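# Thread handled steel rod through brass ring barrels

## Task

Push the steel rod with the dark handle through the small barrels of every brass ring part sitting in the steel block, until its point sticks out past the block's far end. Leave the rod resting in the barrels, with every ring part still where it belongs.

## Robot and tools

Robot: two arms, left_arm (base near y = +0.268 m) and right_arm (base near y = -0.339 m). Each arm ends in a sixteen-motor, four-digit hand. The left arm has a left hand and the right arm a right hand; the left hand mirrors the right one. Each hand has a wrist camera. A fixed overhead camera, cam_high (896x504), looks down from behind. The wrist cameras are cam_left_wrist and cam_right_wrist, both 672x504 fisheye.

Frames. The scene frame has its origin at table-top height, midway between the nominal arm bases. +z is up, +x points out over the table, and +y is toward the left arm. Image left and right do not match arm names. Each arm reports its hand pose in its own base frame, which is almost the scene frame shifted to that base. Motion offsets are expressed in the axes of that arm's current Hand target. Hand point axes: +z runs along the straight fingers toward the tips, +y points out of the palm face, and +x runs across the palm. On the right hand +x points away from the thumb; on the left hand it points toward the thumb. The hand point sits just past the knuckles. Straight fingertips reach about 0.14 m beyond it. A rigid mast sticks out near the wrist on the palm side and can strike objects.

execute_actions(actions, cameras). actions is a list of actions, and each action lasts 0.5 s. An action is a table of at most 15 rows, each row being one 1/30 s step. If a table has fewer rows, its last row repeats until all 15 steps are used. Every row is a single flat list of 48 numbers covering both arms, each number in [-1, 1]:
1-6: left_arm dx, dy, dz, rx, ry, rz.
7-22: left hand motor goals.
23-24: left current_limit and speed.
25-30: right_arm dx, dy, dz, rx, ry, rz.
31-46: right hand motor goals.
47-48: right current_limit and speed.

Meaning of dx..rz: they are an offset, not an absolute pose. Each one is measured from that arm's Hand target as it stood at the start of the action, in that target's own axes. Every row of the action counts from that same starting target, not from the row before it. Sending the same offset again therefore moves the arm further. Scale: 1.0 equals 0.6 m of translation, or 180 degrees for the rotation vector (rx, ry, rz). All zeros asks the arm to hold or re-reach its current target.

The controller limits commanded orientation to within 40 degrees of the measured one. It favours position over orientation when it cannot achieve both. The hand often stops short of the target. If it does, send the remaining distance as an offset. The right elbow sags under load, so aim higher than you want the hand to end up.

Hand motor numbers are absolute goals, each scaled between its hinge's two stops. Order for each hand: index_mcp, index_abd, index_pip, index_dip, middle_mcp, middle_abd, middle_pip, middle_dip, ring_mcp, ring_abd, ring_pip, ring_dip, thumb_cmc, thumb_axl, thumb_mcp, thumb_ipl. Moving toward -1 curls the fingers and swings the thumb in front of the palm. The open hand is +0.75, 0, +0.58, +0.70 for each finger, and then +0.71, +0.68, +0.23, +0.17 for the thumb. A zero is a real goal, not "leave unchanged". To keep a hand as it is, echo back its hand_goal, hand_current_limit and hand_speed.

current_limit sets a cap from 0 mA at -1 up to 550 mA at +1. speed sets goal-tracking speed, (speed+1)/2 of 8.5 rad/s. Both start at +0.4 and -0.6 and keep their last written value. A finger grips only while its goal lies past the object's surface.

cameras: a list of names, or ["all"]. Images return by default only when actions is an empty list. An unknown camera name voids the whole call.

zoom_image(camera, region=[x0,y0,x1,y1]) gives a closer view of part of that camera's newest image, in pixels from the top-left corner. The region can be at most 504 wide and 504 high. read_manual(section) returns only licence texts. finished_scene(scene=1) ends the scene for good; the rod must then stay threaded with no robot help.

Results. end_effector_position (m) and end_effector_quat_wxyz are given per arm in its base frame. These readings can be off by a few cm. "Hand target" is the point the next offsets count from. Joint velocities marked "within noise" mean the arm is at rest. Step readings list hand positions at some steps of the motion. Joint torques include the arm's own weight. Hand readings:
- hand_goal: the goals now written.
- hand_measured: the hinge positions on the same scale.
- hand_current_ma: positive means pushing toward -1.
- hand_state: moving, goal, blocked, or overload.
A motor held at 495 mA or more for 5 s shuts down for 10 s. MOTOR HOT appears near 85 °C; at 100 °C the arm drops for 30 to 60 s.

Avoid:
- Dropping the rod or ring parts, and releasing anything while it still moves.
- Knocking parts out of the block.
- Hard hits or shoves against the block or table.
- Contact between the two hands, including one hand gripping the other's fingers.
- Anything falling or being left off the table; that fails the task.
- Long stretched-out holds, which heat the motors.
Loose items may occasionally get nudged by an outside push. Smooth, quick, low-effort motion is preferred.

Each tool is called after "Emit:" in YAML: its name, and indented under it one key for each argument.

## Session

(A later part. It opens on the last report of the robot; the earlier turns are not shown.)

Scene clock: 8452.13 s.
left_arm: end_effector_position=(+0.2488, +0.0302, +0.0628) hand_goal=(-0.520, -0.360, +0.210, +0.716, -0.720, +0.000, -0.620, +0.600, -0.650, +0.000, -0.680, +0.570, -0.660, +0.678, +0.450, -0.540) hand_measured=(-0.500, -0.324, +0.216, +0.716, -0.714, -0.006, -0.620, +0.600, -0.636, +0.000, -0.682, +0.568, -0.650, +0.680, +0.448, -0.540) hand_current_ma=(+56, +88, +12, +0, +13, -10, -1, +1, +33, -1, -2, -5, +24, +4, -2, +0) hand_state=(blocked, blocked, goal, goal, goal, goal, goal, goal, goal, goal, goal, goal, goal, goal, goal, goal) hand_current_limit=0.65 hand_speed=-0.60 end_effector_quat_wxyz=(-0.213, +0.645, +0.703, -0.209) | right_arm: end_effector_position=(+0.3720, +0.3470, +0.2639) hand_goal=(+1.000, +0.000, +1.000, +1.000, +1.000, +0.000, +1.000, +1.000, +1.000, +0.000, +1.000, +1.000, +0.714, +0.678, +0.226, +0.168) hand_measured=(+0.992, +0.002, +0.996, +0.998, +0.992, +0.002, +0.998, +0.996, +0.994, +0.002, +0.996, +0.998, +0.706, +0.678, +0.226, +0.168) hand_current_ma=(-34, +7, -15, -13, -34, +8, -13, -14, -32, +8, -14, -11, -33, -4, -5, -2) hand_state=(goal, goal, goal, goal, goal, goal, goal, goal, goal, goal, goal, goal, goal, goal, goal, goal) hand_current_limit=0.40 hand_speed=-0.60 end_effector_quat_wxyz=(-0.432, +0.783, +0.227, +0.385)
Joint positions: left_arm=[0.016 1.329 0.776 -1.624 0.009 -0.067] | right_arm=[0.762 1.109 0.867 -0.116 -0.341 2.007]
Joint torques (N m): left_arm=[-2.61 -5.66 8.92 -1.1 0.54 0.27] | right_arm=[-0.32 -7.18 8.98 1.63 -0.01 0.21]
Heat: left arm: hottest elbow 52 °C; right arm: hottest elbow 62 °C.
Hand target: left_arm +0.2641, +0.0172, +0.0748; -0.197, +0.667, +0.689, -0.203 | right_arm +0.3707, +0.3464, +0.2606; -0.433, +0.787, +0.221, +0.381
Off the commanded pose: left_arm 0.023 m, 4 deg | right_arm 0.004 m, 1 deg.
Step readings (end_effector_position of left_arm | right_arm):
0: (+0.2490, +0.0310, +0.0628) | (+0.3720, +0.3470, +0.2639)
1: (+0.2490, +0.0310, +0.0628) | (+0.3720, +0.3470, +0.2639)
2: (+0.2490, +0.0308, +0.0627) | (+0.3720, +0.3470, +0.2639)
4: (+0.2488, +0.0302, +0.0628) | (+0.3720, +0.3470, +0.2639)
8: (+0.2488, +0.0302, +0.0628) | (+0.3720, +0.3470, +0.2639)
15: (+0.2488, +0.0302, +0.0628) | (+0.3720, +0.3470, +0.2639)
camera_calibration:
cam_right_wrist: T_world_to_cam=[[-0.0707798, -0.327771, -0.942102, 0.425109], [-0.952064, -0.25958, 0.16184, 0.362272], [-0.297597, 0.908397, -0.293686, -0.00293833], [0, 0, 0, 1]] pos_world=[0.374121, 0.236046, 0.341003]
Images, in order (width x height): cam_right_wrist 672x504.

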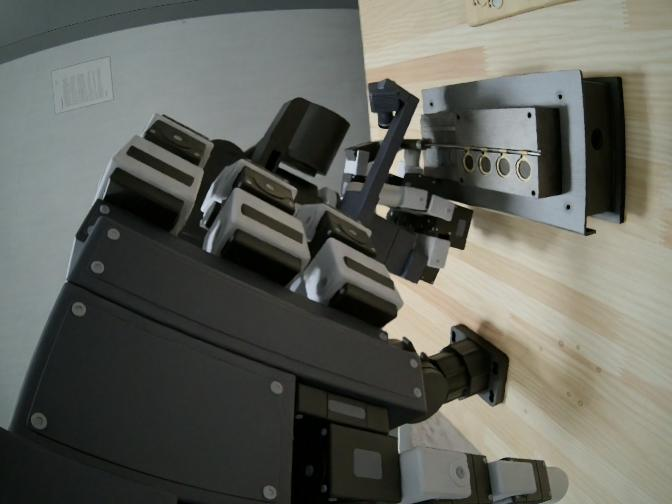

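Emit:
execute_actions:
  actions:
    - [[0.0002,-0.0056,0.0036,0,0,0,-0.52,-0.36,0.21,0.715,-0.72,0,-0.62,0.6,-0.65,0,-0.68,0.57,-0.66,0.678,0.45,-0.54,0.65,-0.6,0,0,0,0,0,0,1,0,1,1,1,0,1,1,1,0,1,1,0.714,0.678,0.226,0.168,0.4,-0.6]]
  cameras: []

Emit:
execute_actions:
  actions:
    - [[0.0002,-0.0056,0.0036,0,0,0,-0.52,-0.36,0.21,0.715,-0.72,0,-0.62,0.6,-0.65,0,-0.68,0.57,-0.66,0.678,0.45,-0.54,0.65,-0.6,0,0,0,0,0,0,1,0,1,1,1,0,1,1,1,0,1,1,0.714,0.678,0.226,0.168,0.4,-0.6]]
  cameras: ["cam_right_wrist"]

Emit:
zoom_image:
  camera: "cam_right_wrist"
  region: [405, 130, 465, 170]

Scene clock: 8457.77 s.
left_arm: end_effector_position=(+0.2489, +0.0301, +0.0631) hand_goal=(-0.520, -0.360, +0.210, +0.716, -0.720, +0.000, -0.620, +0.600, -0.650, +0.000, -0.680, +0.570, -0.660, +0.678, +0.450, -0.540) hand_measured=(-0.500, -0.322, +0.218, +0.716, -0.714, -0.006, -0.620, +0.600, -0.636, +0.000, -0.682, +0.568, -0.650, +0.680, +0.448, -0.540) hand_current_ma=(+56, +95, +15, +0, +13, -10, -1, +1, +33, -1, -2, -5, +24, +4, -2, +0) hand_state=(blocked, blocked, goal, goal, goal, goal, goal, goal, goal, goal, goal, goal, goal, goal, goal, goal) hand_current_limit=0.65 hand_speed=-0.60 end_effector_quat_wxyz=(-0.213, +0.646, +0.703, -0.208) | right_arm: end_effector_position=(+0.3720, +0.3470, +0.2639) hand_goal=(+1.000, +0.000, +1.000, +1.000, +1.000, +0.000, +1.000, +1.000, +1.000, +0.000, +1.000, +1.000, +0.714, +0.678, +0.226, +0.168) hand_measured=(+0.992, +0.002, +0.996, +0.998, +0.992, +0.002, +0.998, +0.996, +0.994, +0.002, +0.996, +0.998, +0.706, +0.678, +0.226, +0.168) hand_current_ma=(-34, +7, -15, -13, -34, +8, -13, -14, -32, +8, -14, -11, -33, -4, -5, -2) hand_state=(goal, goal, goal, goal, goal, goal, goal, goal, goal, goal, goal, goal, goal, goal, goal, goal) hand_current_limit=0.40 hand_speed=-0.60 end_effector_quat_wxyz=(-0.432, +0.783, +0.227, +0.385)
Joint positions: left_arm=[0.015 1.327 0.776 -1.624 0.009 -0.067] | right_arm=[0.762 1.109 0.867 -0.116 -0.341 2.007]
Joint torques (N m): left_arm=[-2.67 -6.07 8.2 -1.09 0.53 0.29] | right_arm=[-0.21 -7.24 8.99 1.65 0 0.21]
Heat: left arm: hottest elbow 52 °C; right arm: hottest elbow 62 °C.
Hand target: left_arm +0.2601, +0.0172, +0.0748; -0.197, +0.667, +0.689, -0.203 | right_arm +0.3707, +0.3464, +0.2606; -0.433, +0.787, +0.221, +0.381
Off the commanded pose: left_arm 0.021 m, 3 deg | right_arm 0.004 m, 1 deg.
Step readings (end_effector_position of left_arm | right_arm):
0: (+0.2488, +0.0302, +0.0628) | (+0.3720, +0.3470, +0.2639)
1: (+0.2488, +0.0302, +0.0628) | (+0.3720, +0.3470, +0.2639)
2: (+0.2488, +0.0302, +0.0628) | (+0.3720, +0.3470, +0.2639)
4: (+0.2488, +0.0302, +0.0629) | (+0.3720, +0.3470, +0.2639)
8: (+0.2489, +0.0301, +0.0630) | (+0.3720, +0.3470, +0.2639)
15: (+0.2489, +0.0301, +0.0631) | (+0.3720, +0.3470, +0.2639)
No camera images: "cameras" was empty.

Scene clock: 8458.47 s.
left_arm: end_effector_position=(+0.2495, +0.0299, +0.0652) hand_goal=(-0.520, -0.360, +0.210, +0.716, -0.720, +0.000, -0.620, +0.600, -0.650, +0.000, -0.680, +0.570, -0.660, +0.678, +0.450, -0.540) hand_measured=(-0.496, -0.318, +0.224, +0.716, -0.714, -0.006, -0.620, +0.600, -0.636, +0.000, -0.682, +0.568, -0.650, +0.680, +0.448, -0.540) hand_current_ma=(+72, +108, +31, +0, +13, -10, -1, +1, +33, -1, -2, -5, +24, +4, -2, +0) hand_state=(blocked, blocked, goal, goal, goal, goal, goal, goal, goal, goal, goal, goal, goal, goal, goal, goal) hand_current_limit=0.65 hand_speed=-0.60 end_effector_quat_wxyz=(-0.210, +0.647, +0.704, -0.205) | right_arm: end_effector_position=(+0.3720, +0.3470, +0.2639) hand_goal=(+1.000, +0.000, +1.000, +1.000, +1.000, +0.000, +1.000, +1.000, +1.000, +0.000, +1.000, +1.000, +0.714, +0.678, +0.226, +0.168) hand_measured=(+0.992, +0.002, +0.996, +0.998, +0.992, +0.002, +0.998, +0.996, +0.994, +0.002, +0.996, +0.998, +0.706, +0.678, +0.226, +0.168) hand_current_ma=(-34, +7, -15, -13, -34, +8, -13, -14, -32, +8, -14, -11, -33, -4, -5, -2) hand_state=(goal, goal, goal, goal, goal, goal, goal, goal, goal, goal, goal, goal, goal, goal, goal, goal) hand_current_limit=0.40 hand_speed=-0.60 end_effector_quat_wxyz=(-0.432, +0.783, +0.227, +0.385)
Joint positions: left_arm=[0.015 1.318 0.776 -1.624 0.01 -0.067] | right_arm=[0.762 1.109 0.867 -0.116 -0.341 2.007]
Joint torques (N m): left_arm=[-2.55 -6.01 7.65 -1.05 0.51 0.26] | right_arm=[-0.26 -7.24 9.01 1.65 0 0.2]
Heat: left arm: hottest elbow 52 °C; right arm: hottest elbow 62 °C.
Hand target: left_arm +0.2561, +0.0172, +0.0748; -0.198, +0.667, +0.689, -0.203 | right_arm +0.3707, +0.3464, +0.2606; -0.433, +0.787, +0.221, +0.381
Off the commanded pose: left_arm 0.017 m, 3 deg | right_arm 0.004 m, 1 deg.
Step readings (end_effector_position of left_arm | right_arm):
0: (+0.2489, +0.0301, +0.0631) | (+0.3720, +0.3470, +0.2639)
1: (+0.2489, +0.0301, +0.0631) | (+0.3720, +0.3470, +0.2639)
2: (+0.2489, +0.0301, +0.0632) | (+0.3720, +0.3470, +0.2639)
4: (+0.2491, +0.0299, +0.0636) | (+0.3720, +0.3470, +0.2639)
8: (+0.2494, +0.0299, +0.0648) | (+0.3720, +0.3470, +0.2639)
15: (+0.2495, +0.0299, +0.0652) | (+0.3720, +0.3470, +0.2639)
camera_calibration:
cam_right_wrist: T_world_to_cam=[[-0.0707798, -0.327771, -0.942102, 0.425109], [-0.952064, -0.25958, 0.16184, 0.362272], [-0.297597, 0.908397, -0.293686, -0.00293833], [0, 0, 0, 1]] pos_world=[0.374121, 0.236046, 0.341003]
Images, in order (width x height): cam_right_wrist 672x504.

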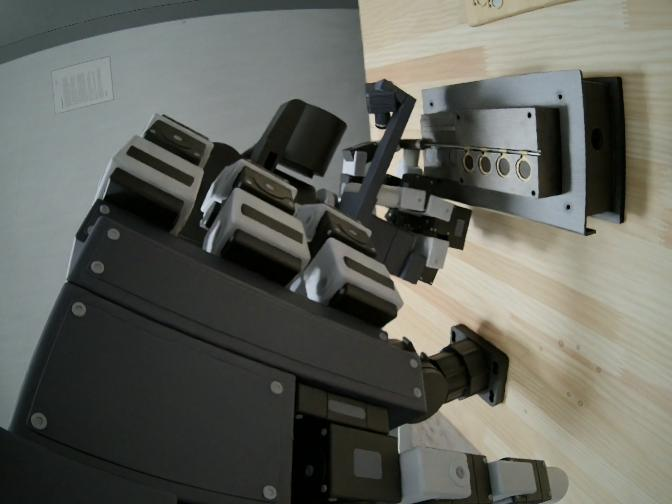

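Scaled by 8.400 from the camera's 672x504 image, which has a finer 960x720 frame.

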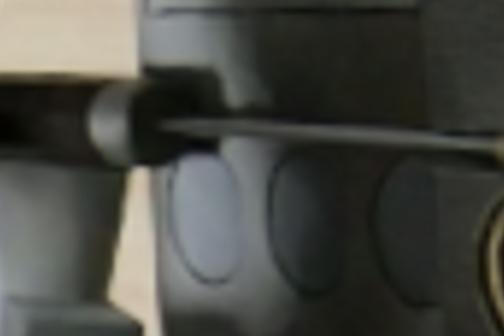

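Emit:
zoom_image:
  camera: "cam_right_wrist"
  region: [455, 140, 545, 190]

Emit:
zoom_image:
  camera: "cam_right_wrist"
  region: [400, 110, 480, 170]

Scaled by 5.600 from the camera's 672x504 image, which has a finer 960x720 frame.

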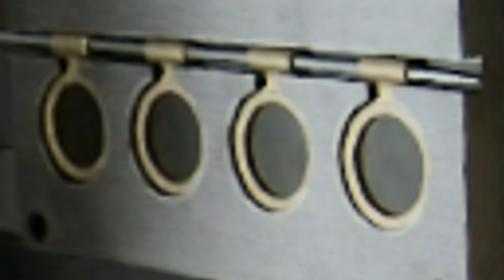

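Scaled by 6.300 from the camera's 672x504 image, which has a finer 960x720 frame.

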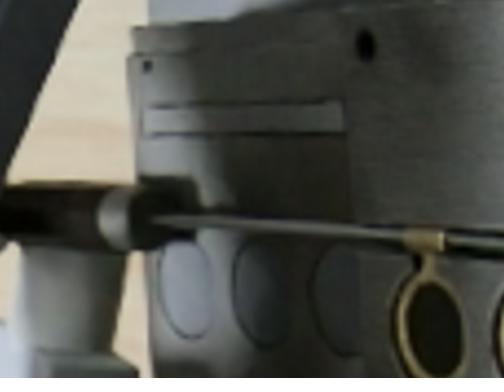

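Emit:
execute_actions:
  actions:
    - [[0,0,0,0,0,0,-0.51,-0.36,0.21,0.715,-0.72,0,-0.62,0.6,-0.65,0,-0.68,0.57,-0.76,0.678,0.45,-0.54,0.65,-0.6,0,0,0,0,0,0,1,0,1,1,1,0,1,1,1,0,1,1,0.714,0.678,0.226,0.168,0.4,-0.6]]
  cameras: ["cam_right_wrist","cam_left_wrist"]

Emit:
zoom_image:
  camera: "cam_right_wrist"
  region: [405, 130, 465, 170]

Emit:
zoom_image:
  camera: "cam_right_wrist"
  region: [510, 142, 546, 162]

Emit:
zoom_image:
  camera: "cam_left_wrist"
  region: [0, 0, 300, 400]

Scene clock: 8527.37 s.
left_arm: end_effector_position=(+0.2496, +0.0299, +0.0654) hand_goal=(-0.510, -0.360, +0.210, +0.716, -0.720, +0.000, -0.620, +0.600, -0.650, +0.000, -0.680, +0.570, -0.760, +0.678, +0.450, -0.540) hand_measured=(-0.492, -0.318, +0.224, +0.716, -0.714, -0.014, -0.624, +0.600, -0.636, +0.000, -0.682, +0.568, -0.672, +0.680, +0.448, -0.540) hand_current_ma=(+49, +108, +31, +0, +11, -29, -9, -1, +33, -1, -2, -5, +334, +4, -2, +0) hand_state=(goal, blocked, goal, goal, goal, goal, goal, goal, goal, goal, goal, goal, blocked, goal, goal, goal) hand_current_limit=0.65 hand_speed=-0.60 end_effector_quat_wxyz=(-0.209, +0.647, +0.704, -0.205) | right_arm: end_effector_position=(+0.3720, +0.3470, +0.2639) hand_goal=(+1.000, +0.000, +1.000, +1.000, +1.000, +0.000, +1.000, +1.000, +1.000, +0.000, +1.000, +1.000, +0.714, +0.678, +0.226, +0.168) hand_measured=(+0.992, +0.002, +0.996, +0.998, +0.992, +0.002, +0.998, +0.996, +0.994, +0.002, +0.996, +0.998, +0.706, +0.678, +0.226, +0.168) hand_current_ma=(-34, +7, -15, -13, -34, +8, -13, -14, -32, +8, -14, -11, -33, -4, -5, -2) hand_state=(goal, goal, goal, goal, goal, goal, goal, goal, goal, goal, goal, goal, goal, goal, goal, goal) hand_current_limit=0.40 hand_speed=-0.60 end_effector_quat_wxyz=(-0.432, +0.783, +0.227, +0.385)
Joint positions: left_arm=[0.015 1.317 0.776 -1.624 0.01 -0.067] | right_arm=[0.762 1.109 0.867 -0.116 -0.341 2.007]
Joint torques (N m): left_arm=[-2.37 -6.24 7.47 -1.21 0.52 0.28] | right_arm=[-0.26 -7.24 8.99 1.65 -0.01 0.21]
Heat: left arm: hottest elbow 49 °C; right arm: hottest elbow 62 °C.
Hand target: left_arm +0.2561, +0.0172, +0.0748; -0.198, +0.667, +0.689, -0.203 | right_arm +0.3707, +0.3464, +0.2606; -0.433, +0.787, +0.221, +0.381
Off the commanded pose: left_arm 0.017 m, 3 deg | right_arm 0.004 m, 1 deg.
Step readings (end_effector_position of left_arm | right_arm):
0: (+0.2495, +0.0299, +0.0652) | (+0.3720, +0.3470, +0.2639)
1: (+0.2495, +0.0299, +0.0652) | (+0.3720, +0.3470, +0.2639)
2: (+0.2495, +0.0299, +0.0652) | (+0.3720, +0.3470, +0.2639)
4: (+0.2495, +0.0299, +0.0653) | (+0.3720, +0.3470, +0.2639)
8: (+0.2496, +0.0299, +0.0654) | (+0.3720, +0.3470, +0.2639)
15: (+0.2496, +0.0299, +0.0654) | (+0.3720, +0.3470, +0.2639)
camera_calibration:
cam_left_wrist: T_world_to_cam=[[-0.484321, -0.796945, 0.360988, 0.0908869], [-0.00866238, 0.416958, 0.908885, -0.122258], [-0.874847, 0.437065, -0.208845, 0.341406], [0, 0, 0, 1]] pos_world=[0.341638, -0.0258085, 0.14961]
cam_right_wrist: T_world_to_cam=[[-0.0707798, -0.327771, -0.942102, 0.425109], [-0.952064, -0.25958, 0.16184, 0.362272], [-0.297597, 0.908397, -0.293686, -0.00293833], [0, 0, 0, 1]] pos_world=[0.374121, 0.236046, 0.341003]
Images, in order (width x height): cam_left_wrist 672x504, cam_right_wrist 672x504.

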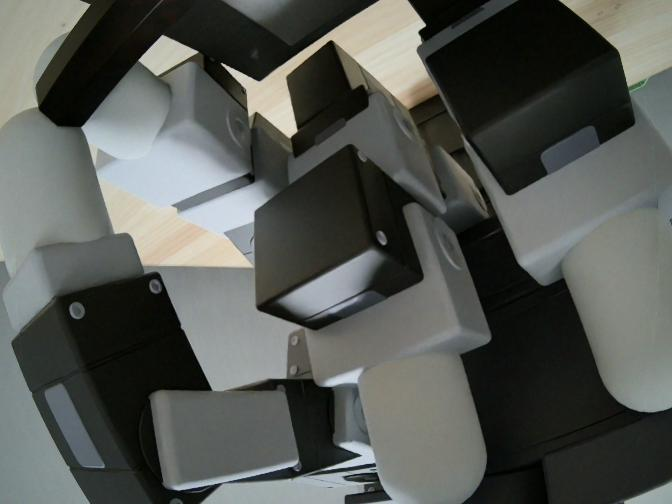

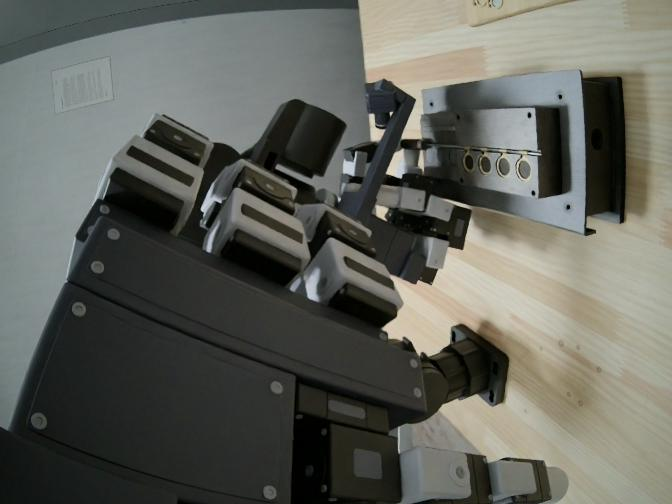

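Scaled by 8.400 from the camera's 672x504 image, which has a finer 960x720 frame.

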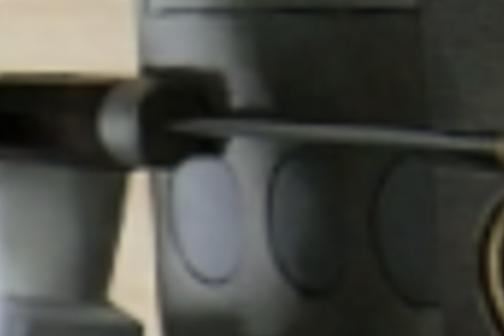

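Scaled by 14.000 from the camera's 672x504 image, which has a finer 960x720 frame.

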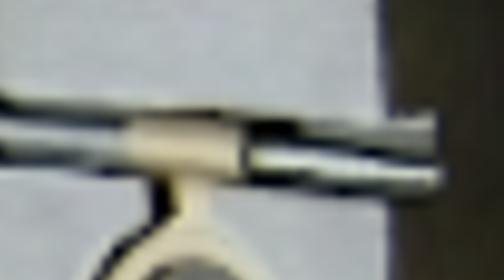

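Scaled by 1.260 from the camera's 672x504 image, which has a finer 960x720 frame.

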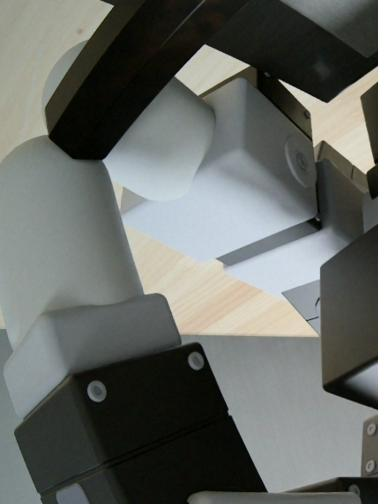

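Emit:
execute_actions:
  actions:
    - [[-0.00664,-0.0002,0.0001,0,0,0,-0.51,-0.36,0.21,0.715,-0.72,0,-0.62,0.6,-0.65,0,-0.68,0.57,-0.79,0.678,0.45,-0.54,0.72,-0.6,0,0,0,0,0,0,1,0,1,1,1,0,1,1,1,0,1,1,0.714,0.678,0.226,0.168,0.4,-0.6]]
  cameras: ["cam_right_wrist"]

Emit:
zoom_image:
  camera: "cam_right_wrist"
  region: [405, 130, 465, 170]

Emit:
zoom_image:
  camera: "cam_right_wrist"
  region: [510, 142, 546, 162]

Scene clock: 8533.37 s.
left_arm: end_effector_position=(+0.2493, +0.0288, +0.0657) hand_goal=(-0.510, -0.360, +0.210, +0.716, -0.720, +0.000, -0.620, +0.600, -0.650, +0.000, -0.680, +0.570, -0.790, +0.678, +0.450, -0.540) hand_measured=(-0.492, -0.308, +0.224, +0.716, -0.716, -0.018, -0.626, +0.598, -0.636, +0.000, -0.682, +0.568, -0.676, +0.680, +0.448, -0.540) hand_current_ma=(+50, +145, +31, +0, +9, -39, -13, -2, +33, -1, -2, -5, +449, +6, -3, +0) hand_state=(goal, blocked, goal, goal, goal, goal, goal, goal, goal, goal, goal, goal, blocked, goal, goal, goal) hand_current_limit=0.72 hand_speed=-0.60 end_effector_quat_wxyz=(-0.211, +0.643, +0.708, -0.203) | right_arm: end_effector_position=(+0.3720, +0.3470, +0.2639) hand_goal=(+1.000, +0.000, +1.000, +1.000, +1.000, +0.000, +1.000, +1.000, +1.000, +0.000, +1.000, +1.000, +0.714, +0.678, +0.226, +0.168) hand_measured=(+0.992, +0.002, +0.996, +0.998, +0.992, +0.002, +0.998, +0.996, +0.994, +0.002, +0.996, +0.998, +0.706, +0.678, +0.226, +0.168) hand_current_ma=(-34, +7, -15, -13, -34, +8, -13, -14, -32, +8, -14, -11, -33, -4, -5, -2) hand_state=(goal, goal, goal, goal, goal, goal, goal, goal, goal, goal, goal, goal, goal, goal, goal, goal) hand_current_limit=0.40 hand_speed=-0.60 end_effector_quat_wxyz=(-0.432, +0.783, +0.227, +0.385)
Joint positions: left_arm=[0.006 1.317 0.776 -1.624 0.012 -0.085] | right_arm=[0.762 1.109 0.867 -0.116 -0.341 2.007]
Joint torques (N m): left_arm=[-3.14 -6.18 7.58 -1.2 0.69 0.33] | right_arm=[-0.26 -7.18 8.99 1.65 -0.01 0.21]
Heat: left arm: hottest elbow 48 °C; right arm: hottest elbow 62 °C.
Hand target: left_arm +0.2561, +0.0133, +0.0749; -0.197, +0.667, +0.689, -0.203 | right_arm +0.3707, +0.3464, +0.2606; -0.433, +0.787, +0.221, +0.381
Off the commanded pose: left_arm 0.019 m, 4 deg | right_arm 0.004 m, 1 deg.
Step readings (end_effector_position of left_arm | right_arm):
0: (+0.2496, +0.0299, +0.0654) | (+0.3720, +0.3470, +0.2639)
1: (+0.2496, +0.0299, +0.0654) | (+0.3720, +0.3470, +0.2639)
2: (+0.2496, +0.0298, +0.0654) | (+0.3720, +0.3470, +0.2639)
4: (+0.2495, +0.0293, +0.0654) | (+0.3720, +0.3470, +0.2639)
8: (+0.2495, +0.0289, +0.0656) | (+0.3720, +0.3470, +0.2639)
15: (+0.2494, +0.0288, +0.0657) | (+0.3720, +0.3470, +0.2639)
camera_calibration:
cam_right_wrist: T_world_to_cam=[[-0.0707798, -0.327771, -0.942102, 0.425109], [-0.952064, -0.25958, 0.16184, 0.362272], [-0.297597, 0.908397, -0.293686, -0.00293833], [0, 0, 0, 1]] pos_world=[0.374121, 0.236046, 0.341003]
Images, in order (width x height): cam_right_wrist 672x504.

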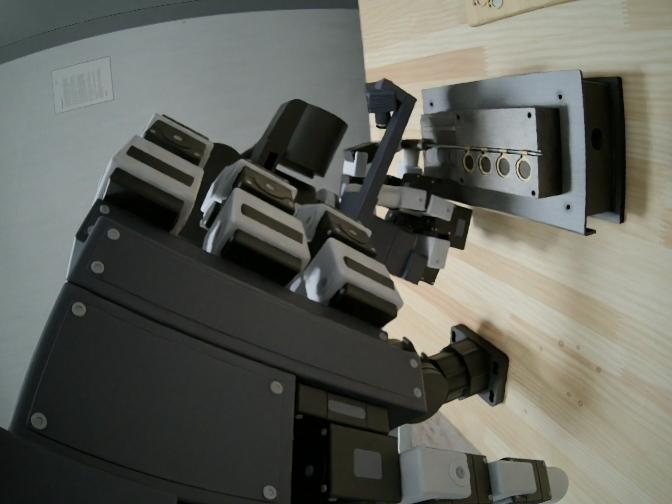

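Scaled by 8.400 from the camera's 672x504 image, which has a finer 960x720 frame.

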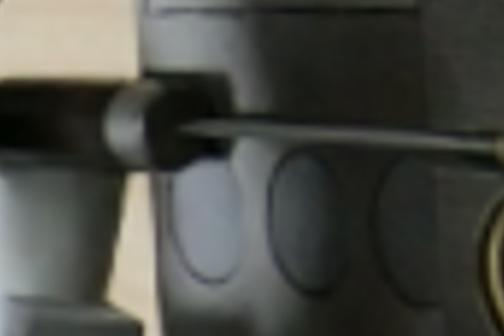

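Scaled by 14.000 from the camera's 672x504 image, which has a finer 960x720 frame.

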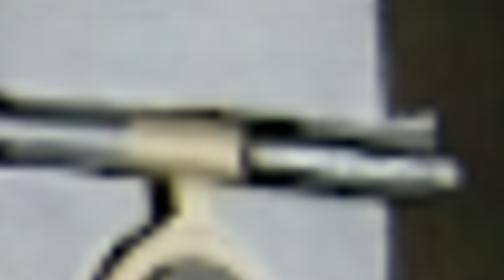

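Emit:
execute_actions:
  actions:
    - [[-0.00664,-0.0002,0.0001,0,0,0,-0.51,-0.36,0.21,0.715,-0.72,0,-0.62,0.6,-0.65,0,-0.68,0.57,-0.79,0.678,0.45,-0.54,0.72,-0.6,0,0,0,0,0,0,1,0,1,1,1,0,1,1,1,0,1,1,0.714,0.678,0.226,0.168,0.4,-0.6]]
  cameras: ["cam_right_wrist"]

Emit:
zoom_image:
  camera: "cam_right_wrist"
  region: [405, 130, 465, 170]

Emit:
zoom_image:
  camera: "cam_right_wrist"
  region: [510, 142, 546, 162]

Scene clock: 8540.50 s.
left_arm: end_effector_position=(+0.2489, +0.0275, +0.0660) hand_goal=(-0.510, -0.360, +0.210, +0.716, -0.720, +0.000, -0.620, +0.600, -0.650, +0.000, -0.680, +0.570, -0.790, +0.678, +0.450, -0.540) hand_measured=(-0.492, -0.294, +0.224, +0.716, -0.716, -0.018, -0.626, +0.598, -0.636, +0.000, -0.682, +0.568, -0.676, +0.680, +0.448, -0.540) hand_current_ma=(+50, +190, +31, +0, +9, -39, -13, -2, +33, -1, -2, -5, +449, +6, -3, +0) hand_state=(goal, blocked, goal, goal, goal, goal, goal, goal, goal, goal, goal, goal, blocked, goal, goal, goal) hand_current_limit=0.72 hand_speed=-0.60 end_effector_quat_wxyz=(-0.213, +0.639, +0.711, -0.201) | right_arm: end_effector_position=(+0.3720, +0.3470, +0.2639) hand_goal=(+1.000, +0.000, +1.000, +1.000, +1.000, +0.000, +1.000, +1.000, +1.000, +0.000, +1.000, +1.000, +0.714, +0.678, +0.226, +0.168) hand_measured=(+0.992, +0.002, +0.996, +0.998, +0.992, +0.002, +0.998, +0.996, +0.994, +0.002, +0.996, +0.998, +0.706, +0.678, +0.226, +0.168) hand_current_ma=(-34, +7, -15, -13, -34, +8, -13, -14, -32, +8, -14, -11, -33, -4, -5, -2) hand_state=(goal, goal, goal, goal, goal, goal, goal, goal, goal, goal, goal, goal, goal, goal, goal, goal) hand_current_limit=0.40 hand_speed=-0.60 end_effector_quat_wxyz=(-0.432, +0.783, +0.227, +0.385)
Joint positions: left_arm=[-0.004 1.317 0.776 -1.624 0.016 -0.106] | right_arm=[0.762 1.109 0.867 -0.116 -0.341 2.007]
Joint torques (N m): left_arm=[-3.49 -6.18 7.58 -1.13 0.82 0.46] | right_arm=[-0.26 -7.24 8.99 1.65 0 0.2]
Heat: left arm: hottest elbow 48 °C; right arm: hottest elbow 62 °C.
Hand target: left_arm +0.2561, +0.0092, +0.0749; -0.198, +0.667, +0.689, -0.203 | right_arm +0.3707, +0.3464, +0.2606; -0.433, +0.787, +0.221, +0.381
Off the commanded pose: left_arm 0.022 m, 5 deg | right_arm 0.004 m, 1 deg.
Step readings (end_effector_position of left_arm | right_arm):
0: (+0.2494, +0.0287, +0.0657) | (+0.3720, +0.3470, +0.2639)
1: (+0.2493, +0.0288, +0.0657) | (+0.3720, +0.3470, +0.2639)
2: (+0.2493, +0.0286, +0.0657) | (+0.3720, +0.3470, +0.2639)
4: (+0.2492, +0.0282, +0.0657) | (+0.3720, +0.3470, +0.2639)
8: (+0.2490, +0.0277, +0.0659) | (+0.3720, +0.3470, +0.2639)
15: (+0.2489, +0.0276, +0.0660) | (+0.3720, +0.3470, +0.2639)
camera_calibration:
cam_right_wrist: T_world_to_cam=[[-0.0707798, -0.327771, -0.942102, 0.425109], [-0.952064, -0.25958, 0.16184, 0.362272], [-0.297597, 0.908397, -0.293686, -0.00293833], [0, 0, 0, 1]] pos_world=[0.374121, 0.236046, 0.341003]
Images, in order (width x height): cam_right_wrist 672x504.

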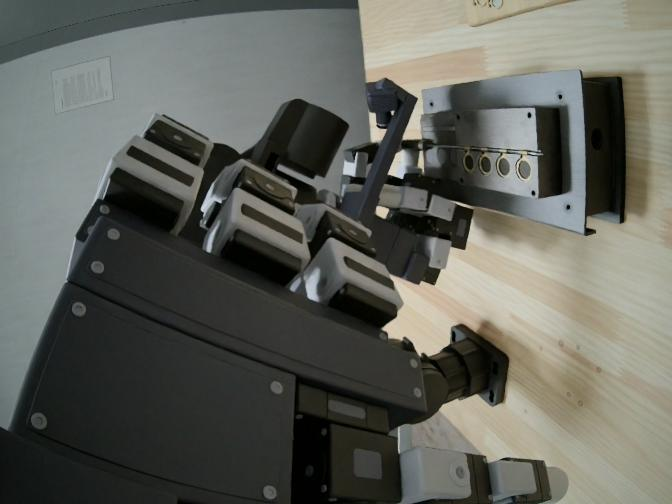

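Scaled by 8.400 from the camera's 672x504 image, which has a finer 960x720 frame.

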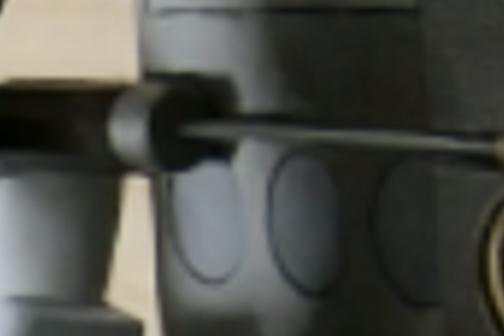

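Scaled by 14.000 from the camera's 672x504 image, which has a finer 960x720 frame.

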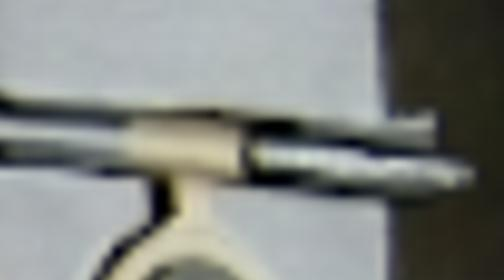

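Emit:
execute_actions:
  actions:
    - [[-0.00664,-0.0002,0.0001,0,0,0,-0.51,-0.29,0.21,0.715,-0.72,0,-0.62,0.6,-0.65,0,-0.68,0.57,-0.79,0.678,0.45,-0.54,0.72,-0.6,0,0,0,0,0,0,1,0,1,1,1,0,1,1,1,0,1,1,0.714,0.678,0.226,0.168,0.4,-0.6]]
  cameras: ["cam_right_wrist","cam_left_wrist"]

Emit:
zoom_image:
  camera: "cam_right_wrist"
  region: [405, 130, 465, 170]

Emit:
zoom_image:
  camera: "cam_right_wrist"
  region: [510, 142, 546, 162]

Emit:
zoom_image:
  camera: "cam_left_wrist"
  region: [0, 0, 300, 400]

Scene clock: 8551.17 s.
left_arm: end_effector_position=(+0.2478, +0.0232, +0.0668) hand_goal=(-0.510, -0.290, +0.210, +0.716, -0.720, +0.000, -0.620, +0.600, -0.650, +0.000, -0.680, +0.570, -0.790, +0.678, +0.450, -0.540) hand_measured=(-0.492, -0.228, +0.222, +0.716, -0.716, -0.018, -0.626, +0.598, -0.636, +0.000, -0.682, +0.568, -0.676, +0.680, +0.448, -0.540) hand_current_ma=(+50, +178, +27, +0, +9, -39, -13, -2, +33, -1, -2, -5, +449, +6, -3, +0) hand_state=(goal, blocked, goal, goal, goal, goal, goal, goal, goal, goal, goal, goal, blocked, goal, goal, goal) hand_current_limit=0.72 hand_speed=-0.60 end_effector_quat_wxyz=(-0.214, +0.639, +0.711, -0.202) | right_arm: end_effector_position=(+0.3720, +0.3470, +0.2639) hand_goal=(+1.000, +0.000, +1.000, +1.000, +1.000, +0.000, +1.000, +1.000, +1.000, +0.000, +1.000, +1.000, +0.714, +0.678, +0.226, +0.168) hand_measured=(+0.992, +0.002, +0.996, +0.998, +0.992, +0.002, +0.998, +0.996, +0.994, +0.002, +0.996, +0.998, +0.706, +0.678, +0.226, +0.168) hand_current_ma=(-34, +7, -15, -13, -34, +8, -13, -14, -32, +8, -14, -11, -33, -4, -5, -2) hand_state=(goal, goal, goal, goal, goal, goal, goal, goal, goal, goal, goal, goal, goal, goal, goal, goal) hand_current_limit=0.40 hand_speed=-0.60 end_effector_quat_wxyz=(-0.432, +0.783, +0.227, +0.385)
Joint positions: left_arm=[-0.019 1.315 0.776 -1.629 0.024 -0.118] | right_arm=[0.762 1.109 0.867 -0.116 -0.341 2.007]
Joint torques (N m): left_arm=[-2.96 -6.07 7.64 -0.91 0.8 0.44] | right_arm=[-0.26 -7.18 8.99 1.65 -0.01 0.2]
Heat: left arm: hottest elbow 48 °C; right arm: hottest elbow 62 °C.
Hand target: left_arm +0.2561, +0.0053, +0.0749; -0.198, +0.667, +0.689, -0.203 | right_arm +0.3707, +0.3464, +0.2606; -0.433, +0.787, +0.221, +0.381
Off the commanded pose: left_arm 0.021 m, 5 deg | right_arm 0.004 m, 1 deg.
Step readings (end_effector_position of left_arm | right_arm):
0: (+0.2489, +0.0275, +0.0660) | (+0.3720, +0.3470, +0.2639)
1: (+0.2489, +0.0275, +0.0660) | (+0.3720, +0.3470, +0.2639)
2: (+0.2487, +0.0266, +0.0659) | (+0.3720, +0.3470, +0.2639)
4: (+0.2481, +0.0244, +0.0663) | (+0.3720, +0.3470, +0.2639)
8: (+0.2479, +0.0233, +0.0668) | (+0.3720, +0.3470, +0.2639)
15: (+0.2478, +0.0233, +0.0668) | (+0.3720, +0.3470, +0.2639)
camera_calibration:
cam_left_wrist: T_world_to_cam=[[-0.46971, -0.810931, 0.348946, 0.0817047], [-0.0126536, 0.401406, 0.915813, -0.119918], [-0.88273, 0.425751, -0.198805, 0.344681], [0, 0, 0, 1]] pos_world=[0.34112, -0.0323554, 0.149837]
cam_right_wrist: T_world_to_cam=[[-0.0707798, -0.327771, -0.942102, 0.425109], [-0.952064, -0.25958, 0.16184, 0.362272], [-0.297597, 0.908397, -0.293686, -0.00293833], [0, 0, 0, 1]] pos_world=[0.374121, 0.236046, 0.341003]
Images, in order (width x height): cam_left_wrist 672x504, cam_right_wrist 672x504.

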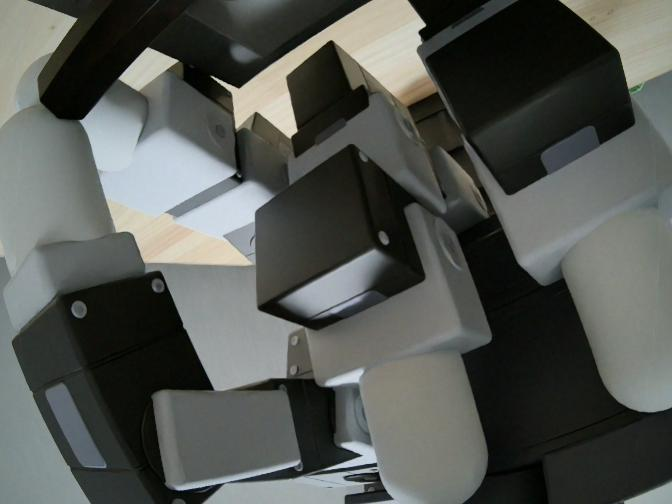

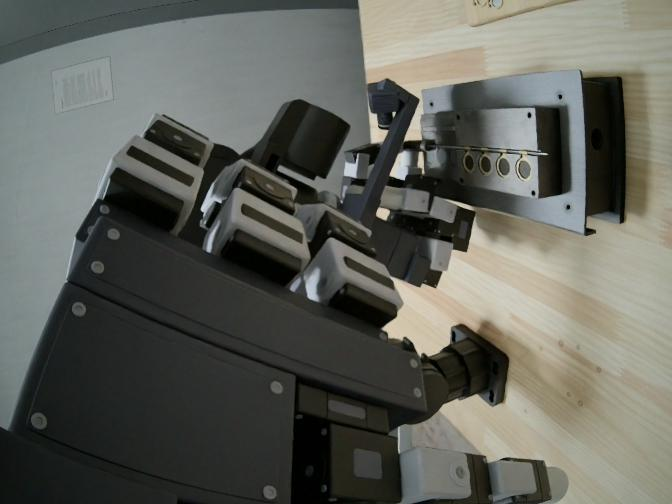

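Scaled by 8.400 from the camera's 672x504 image, which has a finer 960x720 frame.

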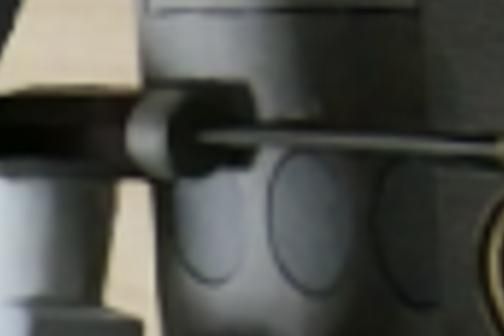

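Scaled by 14.000 from the camera's 672x504 image, which has a finer 960x720 frame.

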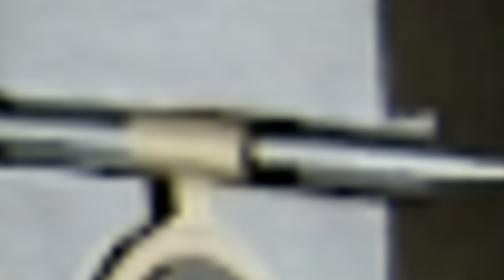

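Scaled by 1.260 from the camera's 672x504 image, which has a finer 960x720 frame.

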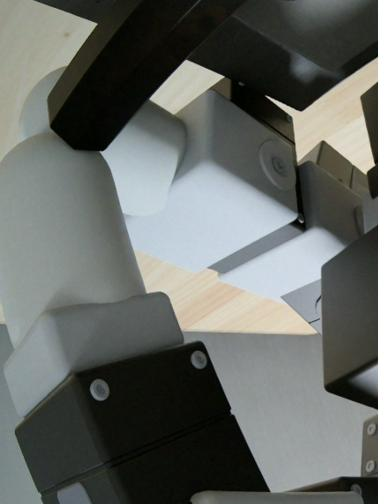

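Emit:
zoom_image:
  camera: "cam_right_wrist"
  region: [455, 140, 555, 190]

Emit:
zoom_image:
  camera: "cam_right_wrist"
  region: [522, 142, 558, 162]

Emit:
zoom_image:
  camera: "cam_right_wrist"
  region: [380, 95, 480, 195]

Scaled by 5.040 from the camera's 672x504 image, which has a finer 960x720 frame.

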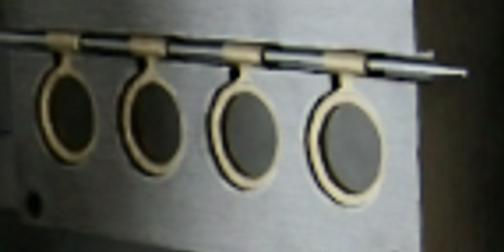

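Scaled by 14.000 from the camera's 672x504 image, which has a finer 960x720 frame.

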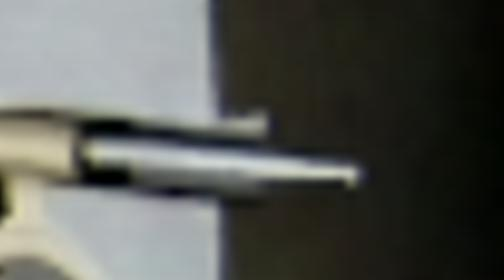

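Scaled by 5.040 from the camera's 672x504 image, which has a finer 960x720 frame.

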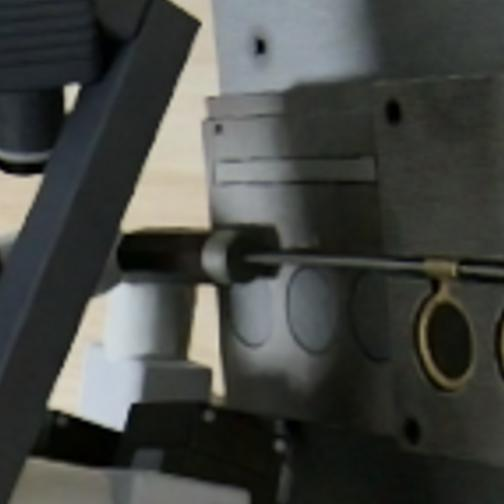

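Emit:
execute_actions:
  actions:
    - [[0,0,0,0,0,0,-0.51,-0.26,0.21,0.715,-0.72,0,-0.62,0.6,-0.65,0,-0.68,0.57,-0.72,0.678,0.45,-0.54,0.72,-0.6,0,0,0,0,0,0,1,0,1,1,1,0,1,1,1,0,1,1,0.714,0.678,0.226,0.168,0.4,-0.6]]
    - [[0,0,0,0,0,0,-0.51,-0.23,0.21,0.715,-0.72,0,-0.62,0.6,-0.65,0,-0.68,0.57,-0.66,0.678,0.45,-0.54,0.65,-0.6,0,0,0,0,0,0,1,0,1,1,1,0,1,1,1,0,1,1,0.714,0.678,0.226,0.168,0.4,-0.6]]
  cameras: ["cam_right_wrist","cam_left_wrist"]

Emit:
zoom_image:
  camera: "cam_right_wrist"
  region: [380, 95, 480, 195]

Emit:
zoom_image:
  camera: "cam_right_wrist"
  region: [522, 142, 558, 162]

Emit:
zoom_image:
  camera: "cam_left_wrist"
  region: [0, 0, 300, 400]

Scene clock: 8566.67 s.
left_arm: end_effector_position=(+0.2472, +0.0207, +0.0670) hand_goal=(-0.510, -0.230, +0.210, +0.716, -0.720, +0.000, -0.620, +0.600, -0.650, +0.000, -0.680, +0.570, -0.660, +0.678, +0.450, -0.540) hand_measured=(-0.492, -0.186, +0.222, +0.716, -0.714, -0.010, -0.622, +0.598, -0.636, +0.000, -0.682, +0.568, -0.652, +0.680, +0.448, -0.540) hand_current_ma=(+50, +119, +26, +0, +13, -18, -1, -2, +33, -1, -2, -5, +15, +6, -3, +0) hand_state=(goal, blocked, goal, goal, goal, goal, goal, goal, goal, goal, goal, goal, goal, goal, goal, goal) hand_current_limit=0.65 hand_speed=-0.60 end_effector_quat_wxyz=(-0.214, +0.640, +0.709, -0.204) | right_arm: end_effector_position=(+0.3720, +0.3470, +0.2639) hand_goal=(+1.000, +0.000, +1.000, +1.000, +1.000, +0.000, +1.000, +1.000, +1.000, +0.000, +1.000, +1.000, +0.714, +0.678, +0.226, +0.168) hand_measured=(+0.992, +0.002, +0.996, +0.998, +0.992, +0.002, +0.998, +0.996, +0.994, +0.002, +0.996, +0.998, +0.706, +0.678, +0.226, +0.168) hand_current_ma=(-34, +7, -15, -13, -34, +8, -13, -14, -32, +8, -14, -11, -33, -4, -5, -2) hand_state=(goal, goal, goal, goal, goal, goal, goal, goal, goal, goal, goal, goal, goal, goal, goal, goal) hand_current_limit=0.40 hand_speed=-0.60 end_effector_quat_wxyz=(-0.432, +0.783, +0.227, +0.385)
Joint positions: left_arm=[-0.025 1.314 0.776 -1.631 0.03 -0.118] | right_arm=[0.762 1.109 0.867 -0.116 -0.341 2.007]
Joint torques (N m): left_arm=[-3.14 -5.83 7.66 -0.76 0.59 0.42] | right_arm=[-0.32 -7.18 8.99 1.66 0 0.21]
Heat: left arm: hottest elbow 48 °C; right arm: hottest elbow 62 °C.
Hand target: left_arm +0.2561, +0.0052, +0.0749; -0.198, +0.667, +0.689, -0.203 | right_arm +0.3707, +0.3464, +0.2606; -0.433, +0.787, +0.221, +0.381
Off the commanded pose: left_arm 0.019 m, 4 deg | right_arm 0.004 m, 1 deg.
Step readings (end_effector_position of left_arm | right_arm):
0: (+0.2478, +0.0232, +0.0668) | (+0.3720, +0.3470, +0.2639)
1: (+0.2478, +0.0231, +0.0668) | (+0.3720, +0.3470, +0.2639)
2: (+0.2477, +0.0228, +0.0668) | (+0.3720, +0.3470, +0.2639)
4: (+0.2475, +0.0222, +0.0668) | (+0.3720, +0.3470, +0.2639)
8: (+0.2475, +0.0220, +0.0669) | (+0.3720, +0.3470, +0.2639)
15: (+0.2475, +0.0220, +0.0669) | (+0.3720, +0.3470, +0.2639)
16: (+0.2475, +0.0220, +0.0669) | (+0.3720, +0.3470, +0.2639)
17: (+0.2473, +0.0216, +0.0668) | (+0.3720, +0.3470, +0.2639)
19: (+0.2473, +0.0209, +0.0669) | (+0.3720, +0.3470, +0.2639)
23: (+0.2472, +0.0207, +0.0670) | (+0.3720, +0.3470, +0.2639)
30: (+0.2472, +0.0207, +0.0670) | (+0.3720, +0.3470, +0.2639)
camera_calibration:
cam_left_wrist: T_world_to_cam=[[-0.471305, -0.807961, 0.353655, 0.0793192], [-0.00971277, 0.405713, 0.913949, -0.119813], [-0.881917, 0.427313, -0.199062, 0.345048], [0, 0, 0, 1]] pos_world=[0.340523, -0.0347472, 0.150137]
cam_right_wrist: T_world_to_cam=[[-0.0707798, -0.327771, -0.942102, 0.425109], [-0.952064, -0.25958, 0.16184, 0.362272], [-0.297597, 0.908397, -0.293686, -0.00293833], [0, 0, 0, 1]] pos_world=[0.374121, 0.236046, 0.341003]
Images, in order (width x height): cam_left_wrist 672x504, cam_right_wrist 672x504.

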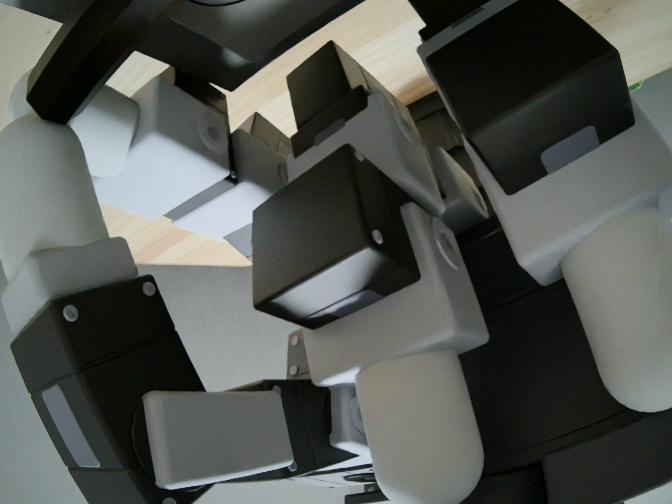

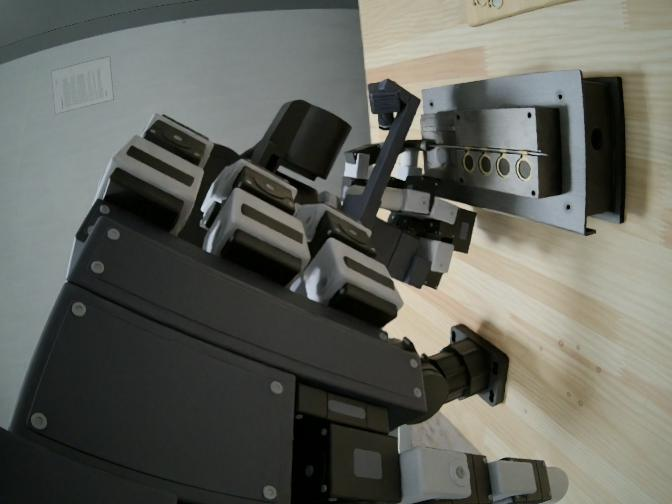

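Scaled by 5.040 from the camera's 672x504 image, which has a finer 960x720 frame.

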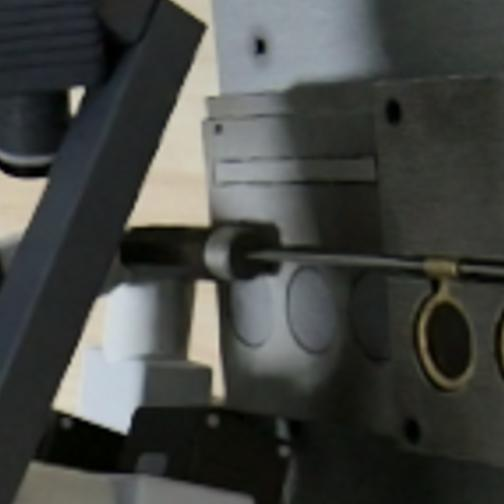

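Scaled by 14.000 from the camera's 672x504 image, which has a finer 960x720 frame.

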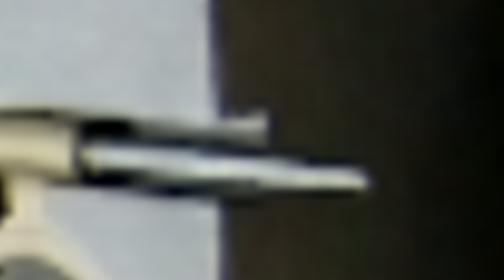

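Scaled by 1.260 from the camera's 672x504 image, which has a finer 960x720 frame.

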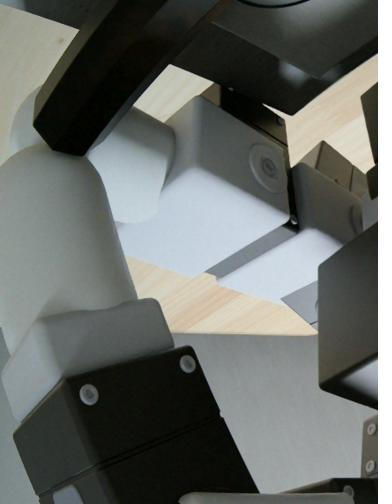

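Emit:
execute_actions:
  actions:
    - [[0.01,0.0003,-0.0002,0,0,0,-0.51,-0.2,0.21,0.715,-0.72,0,-0.62,0.6,-0.65,0,-0.68,0.57,-0.58,0.678,0.45,-0.54,0.65,-0.6,0,0,0,0,0,0,1,0,1,1,1,0,1,1,1,0,1,1,0.714,0.678,0.226,0.168,0.4,-0.6]]
    - [[0,0,0,0,0,0,-0.50,-0.19,0.21,0.715,-0.72,0,-0.62,0.6,-0.65,0,-0.68,0.57,-0.5,0.678,0.45,-0.54,0.65,-0.6,0,0,0,0,0,0,1,0,1,1,1,0,1,1,1,0,1,1,0.714,0.678,0.226,0.168,0.4,-0.6]]
  cameras: ["cam_right_wrist","cam_left_wrist"]

Emit:
zoom_image:
  camera: "cam_right_wrist"
  region: [380, 95, 480, 195]

Emit:
zoom_image:
  camera: "cam_right_wrist"
  region: [455, 140, 555, 190]

Emit:
zoom_image:
  camera: "cam_left_wrist"
  region: [0, 0, 300, 400]

Scene clock: 8576.00 s.
left_arm: end_effector_position=(+0.2477, +0.0200, +0.0669) hand_goal=(-0.500, -0.190, +0.210, +0.716, -0.720, +0.000, -0.620, +0.600, -0.650, +0.000, -0.680, +0.570, -0.500, +0.678, +0.450, -0.540) hand_measured=(-0.492, -0.162, +0.222, +0.716, -0.714, -0.004, -0.622, +0.598, -0.636, +0.000, -0.682, +0.568, -0.504, +0.680, +0.448, -0.540) hand_current_ma=(+21, +66, +25, +0, +14, -4, -1, -2, +33, -1, -2, -5, -9, +4, -3, +0) hand_state=(goal, blocked, goal, goal, goal, goal, goal, goal, goal, goal, goal, goal, goal, goal, goal, goal) hand_current_limit=0.65 hand_speed=-0.60 end_effector_quat_wxyz=(-0.213, +0.647, +0.703, -0.204) | right_arm: end_effector_position=(+0.3720, +0.3470, +0.2639) hand_goal=(+1.000, +0.000, +1.000, +1.000, +1.000, +0.000, +1.000, +1.000, +1.000, +0.000, +1.000, +1.000, +0.714, +0.678, +0.226, +0.168) hand_measured=(+0.992, +0.002, +0.996, +0.998, +0.992, +0.002, +0.998, +0.996, +0.994, +0.002, +0.996, +0.998, +0.706, +0.678, +0.226, +0.168) hand_current_ma=(-34, +7, -15, -13, -34, +8, -13, -14, -32, +8, -14, -11, -33, -4, -5, -2) hand_state=(goal, goal, goal, goal, goal, goal, goal, goal, goal, goal, goal, goal, goal, goal, goal, goal) hand_current_limit=0.40 hand_speed=-0.60 end_effector_quat_wxyz=(-0.432, +0.783, +0.227, +0.385)
Joint positions: left_arm=[-0.025 1.314 0.776 -1.631 0.026 -0.101] | right_arm=[0.762 1.109 0.867 -0.116 -0.341 2.007]
Joint torques (N m): left_arm=[-1.08 -5.89 7.65 -0.87 0.34 0.41] | right_arm=[-0.26 -7.3 8.99 1.63 -0.01 0.21]
Heat: left arm: hottest elbow 48 °C; right arm: hottest elbow 62 °C.
Hand target: left_arm +0.2561, +0.0112, +0.0748; -0.198, +0.667, +0.689, -0.203 | right_arm +0.3707, +0.3464, +0.2606; -0.433, +0.787, +0.221, +0.381
Off the commanded pose: left_arm 0.015 m, 3 deg | right_arm 0.004 m, 1 deg.
Step readings (end_effector_position of left_arm | right_arm):
0: (+0.2472, +0.0207, +0.0670) | (+0.3720, +0.3470, +0.2639)
1: (+0.2472, +0.0207, +0.0670) | (+0.3720, +0.3470, +0.2639)
2: (+0.2473, +0.0206, +0.0670) | (+0.3720, +0.3470, +0.2639)
4: (+0.2474, +0.0203, +0.0670) | (+0.3720, +0.3470, +0.2639)
8: (+0.2475, +0.0203, +0.0669) | (+0.3720, +0.3470, +0.2639)
15: (+0.2477, +0.0203, +0.0669) | (+0.3720, +0.3470, +0.2639)
16: (+0.2477, +0.0203, +0.0669) | (+0.3720, +0.3470, +0.2639)
17: (+0.2477, +0.0202, +0.0669) | (+0.3720, +0.3470, +0.2639)
19: (+0.2477, +0.0201, +0.0669) | (+0.3720, +0.3470, +0.2639)
23: (+0.2477, +0.0200, +0.0669) | (+0.3720, +0.3470, +0.2639)
30: (+0.2477, +0.0200, +0.0669) | (+0.3720, +0.3470, +0.2639)
camera_calibration:
cam_left_wrist: T_world_to_cam=[[-0.484329, -0.798026, 0.358581, 0.081784], [-0.00337402, 0.411561, 0.911376, -0.120877], [-0.874879, 0.440196, -0.202023, 0.343977], [0, 0, 0, 1]] pos_world=[0.340141, -0.0364034, 0.150329]
cam_right_wrist: T_world_to_cam=[[-0.0707798, -0.327771, -0.942102, 0.425109], [-0.952064, -0.25958, 0.16184, 0.362272], [-0.297597, 0.908397, -0.293686, -0.00293833], [0, 0, 0, 1]] pos_world=[0.374121, 0.236046, 0.341003]
Images, in order (width x height): cam_left_wrist 672x504, cam_right_wrist 672x504.

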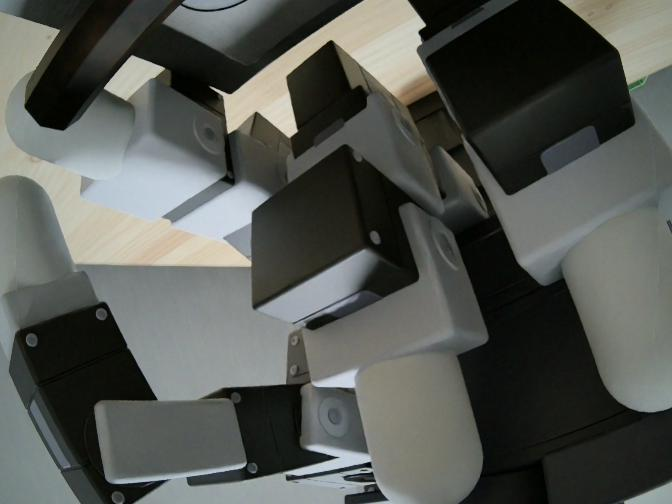

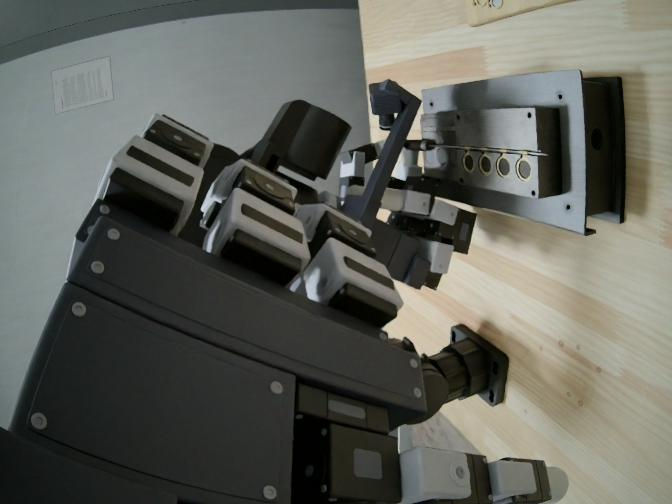

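Scaled by 5.040 from the camera's 672x504 image, which has a finer 960x720 frame.

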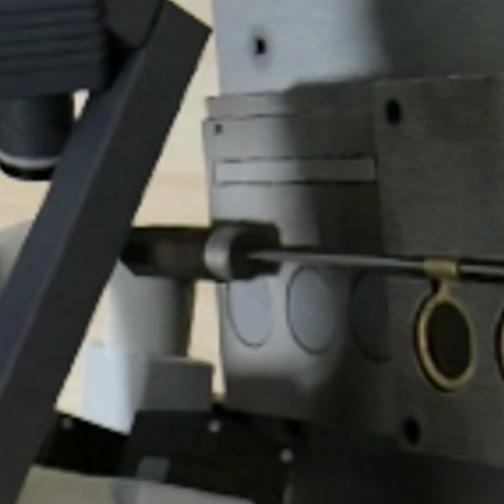

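Scaled by 5.040 from the camera's 672x504 image, which has a finer 960x720 frame.

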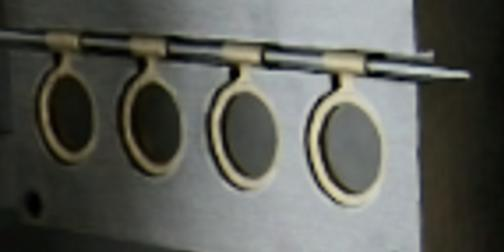

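Scaled by 1.260 from the camera's 672x504 image, which has a finer 960x720 frame.

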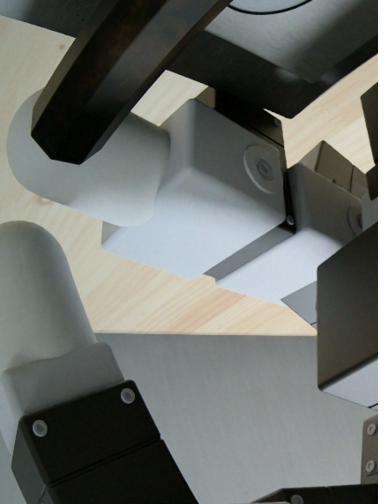

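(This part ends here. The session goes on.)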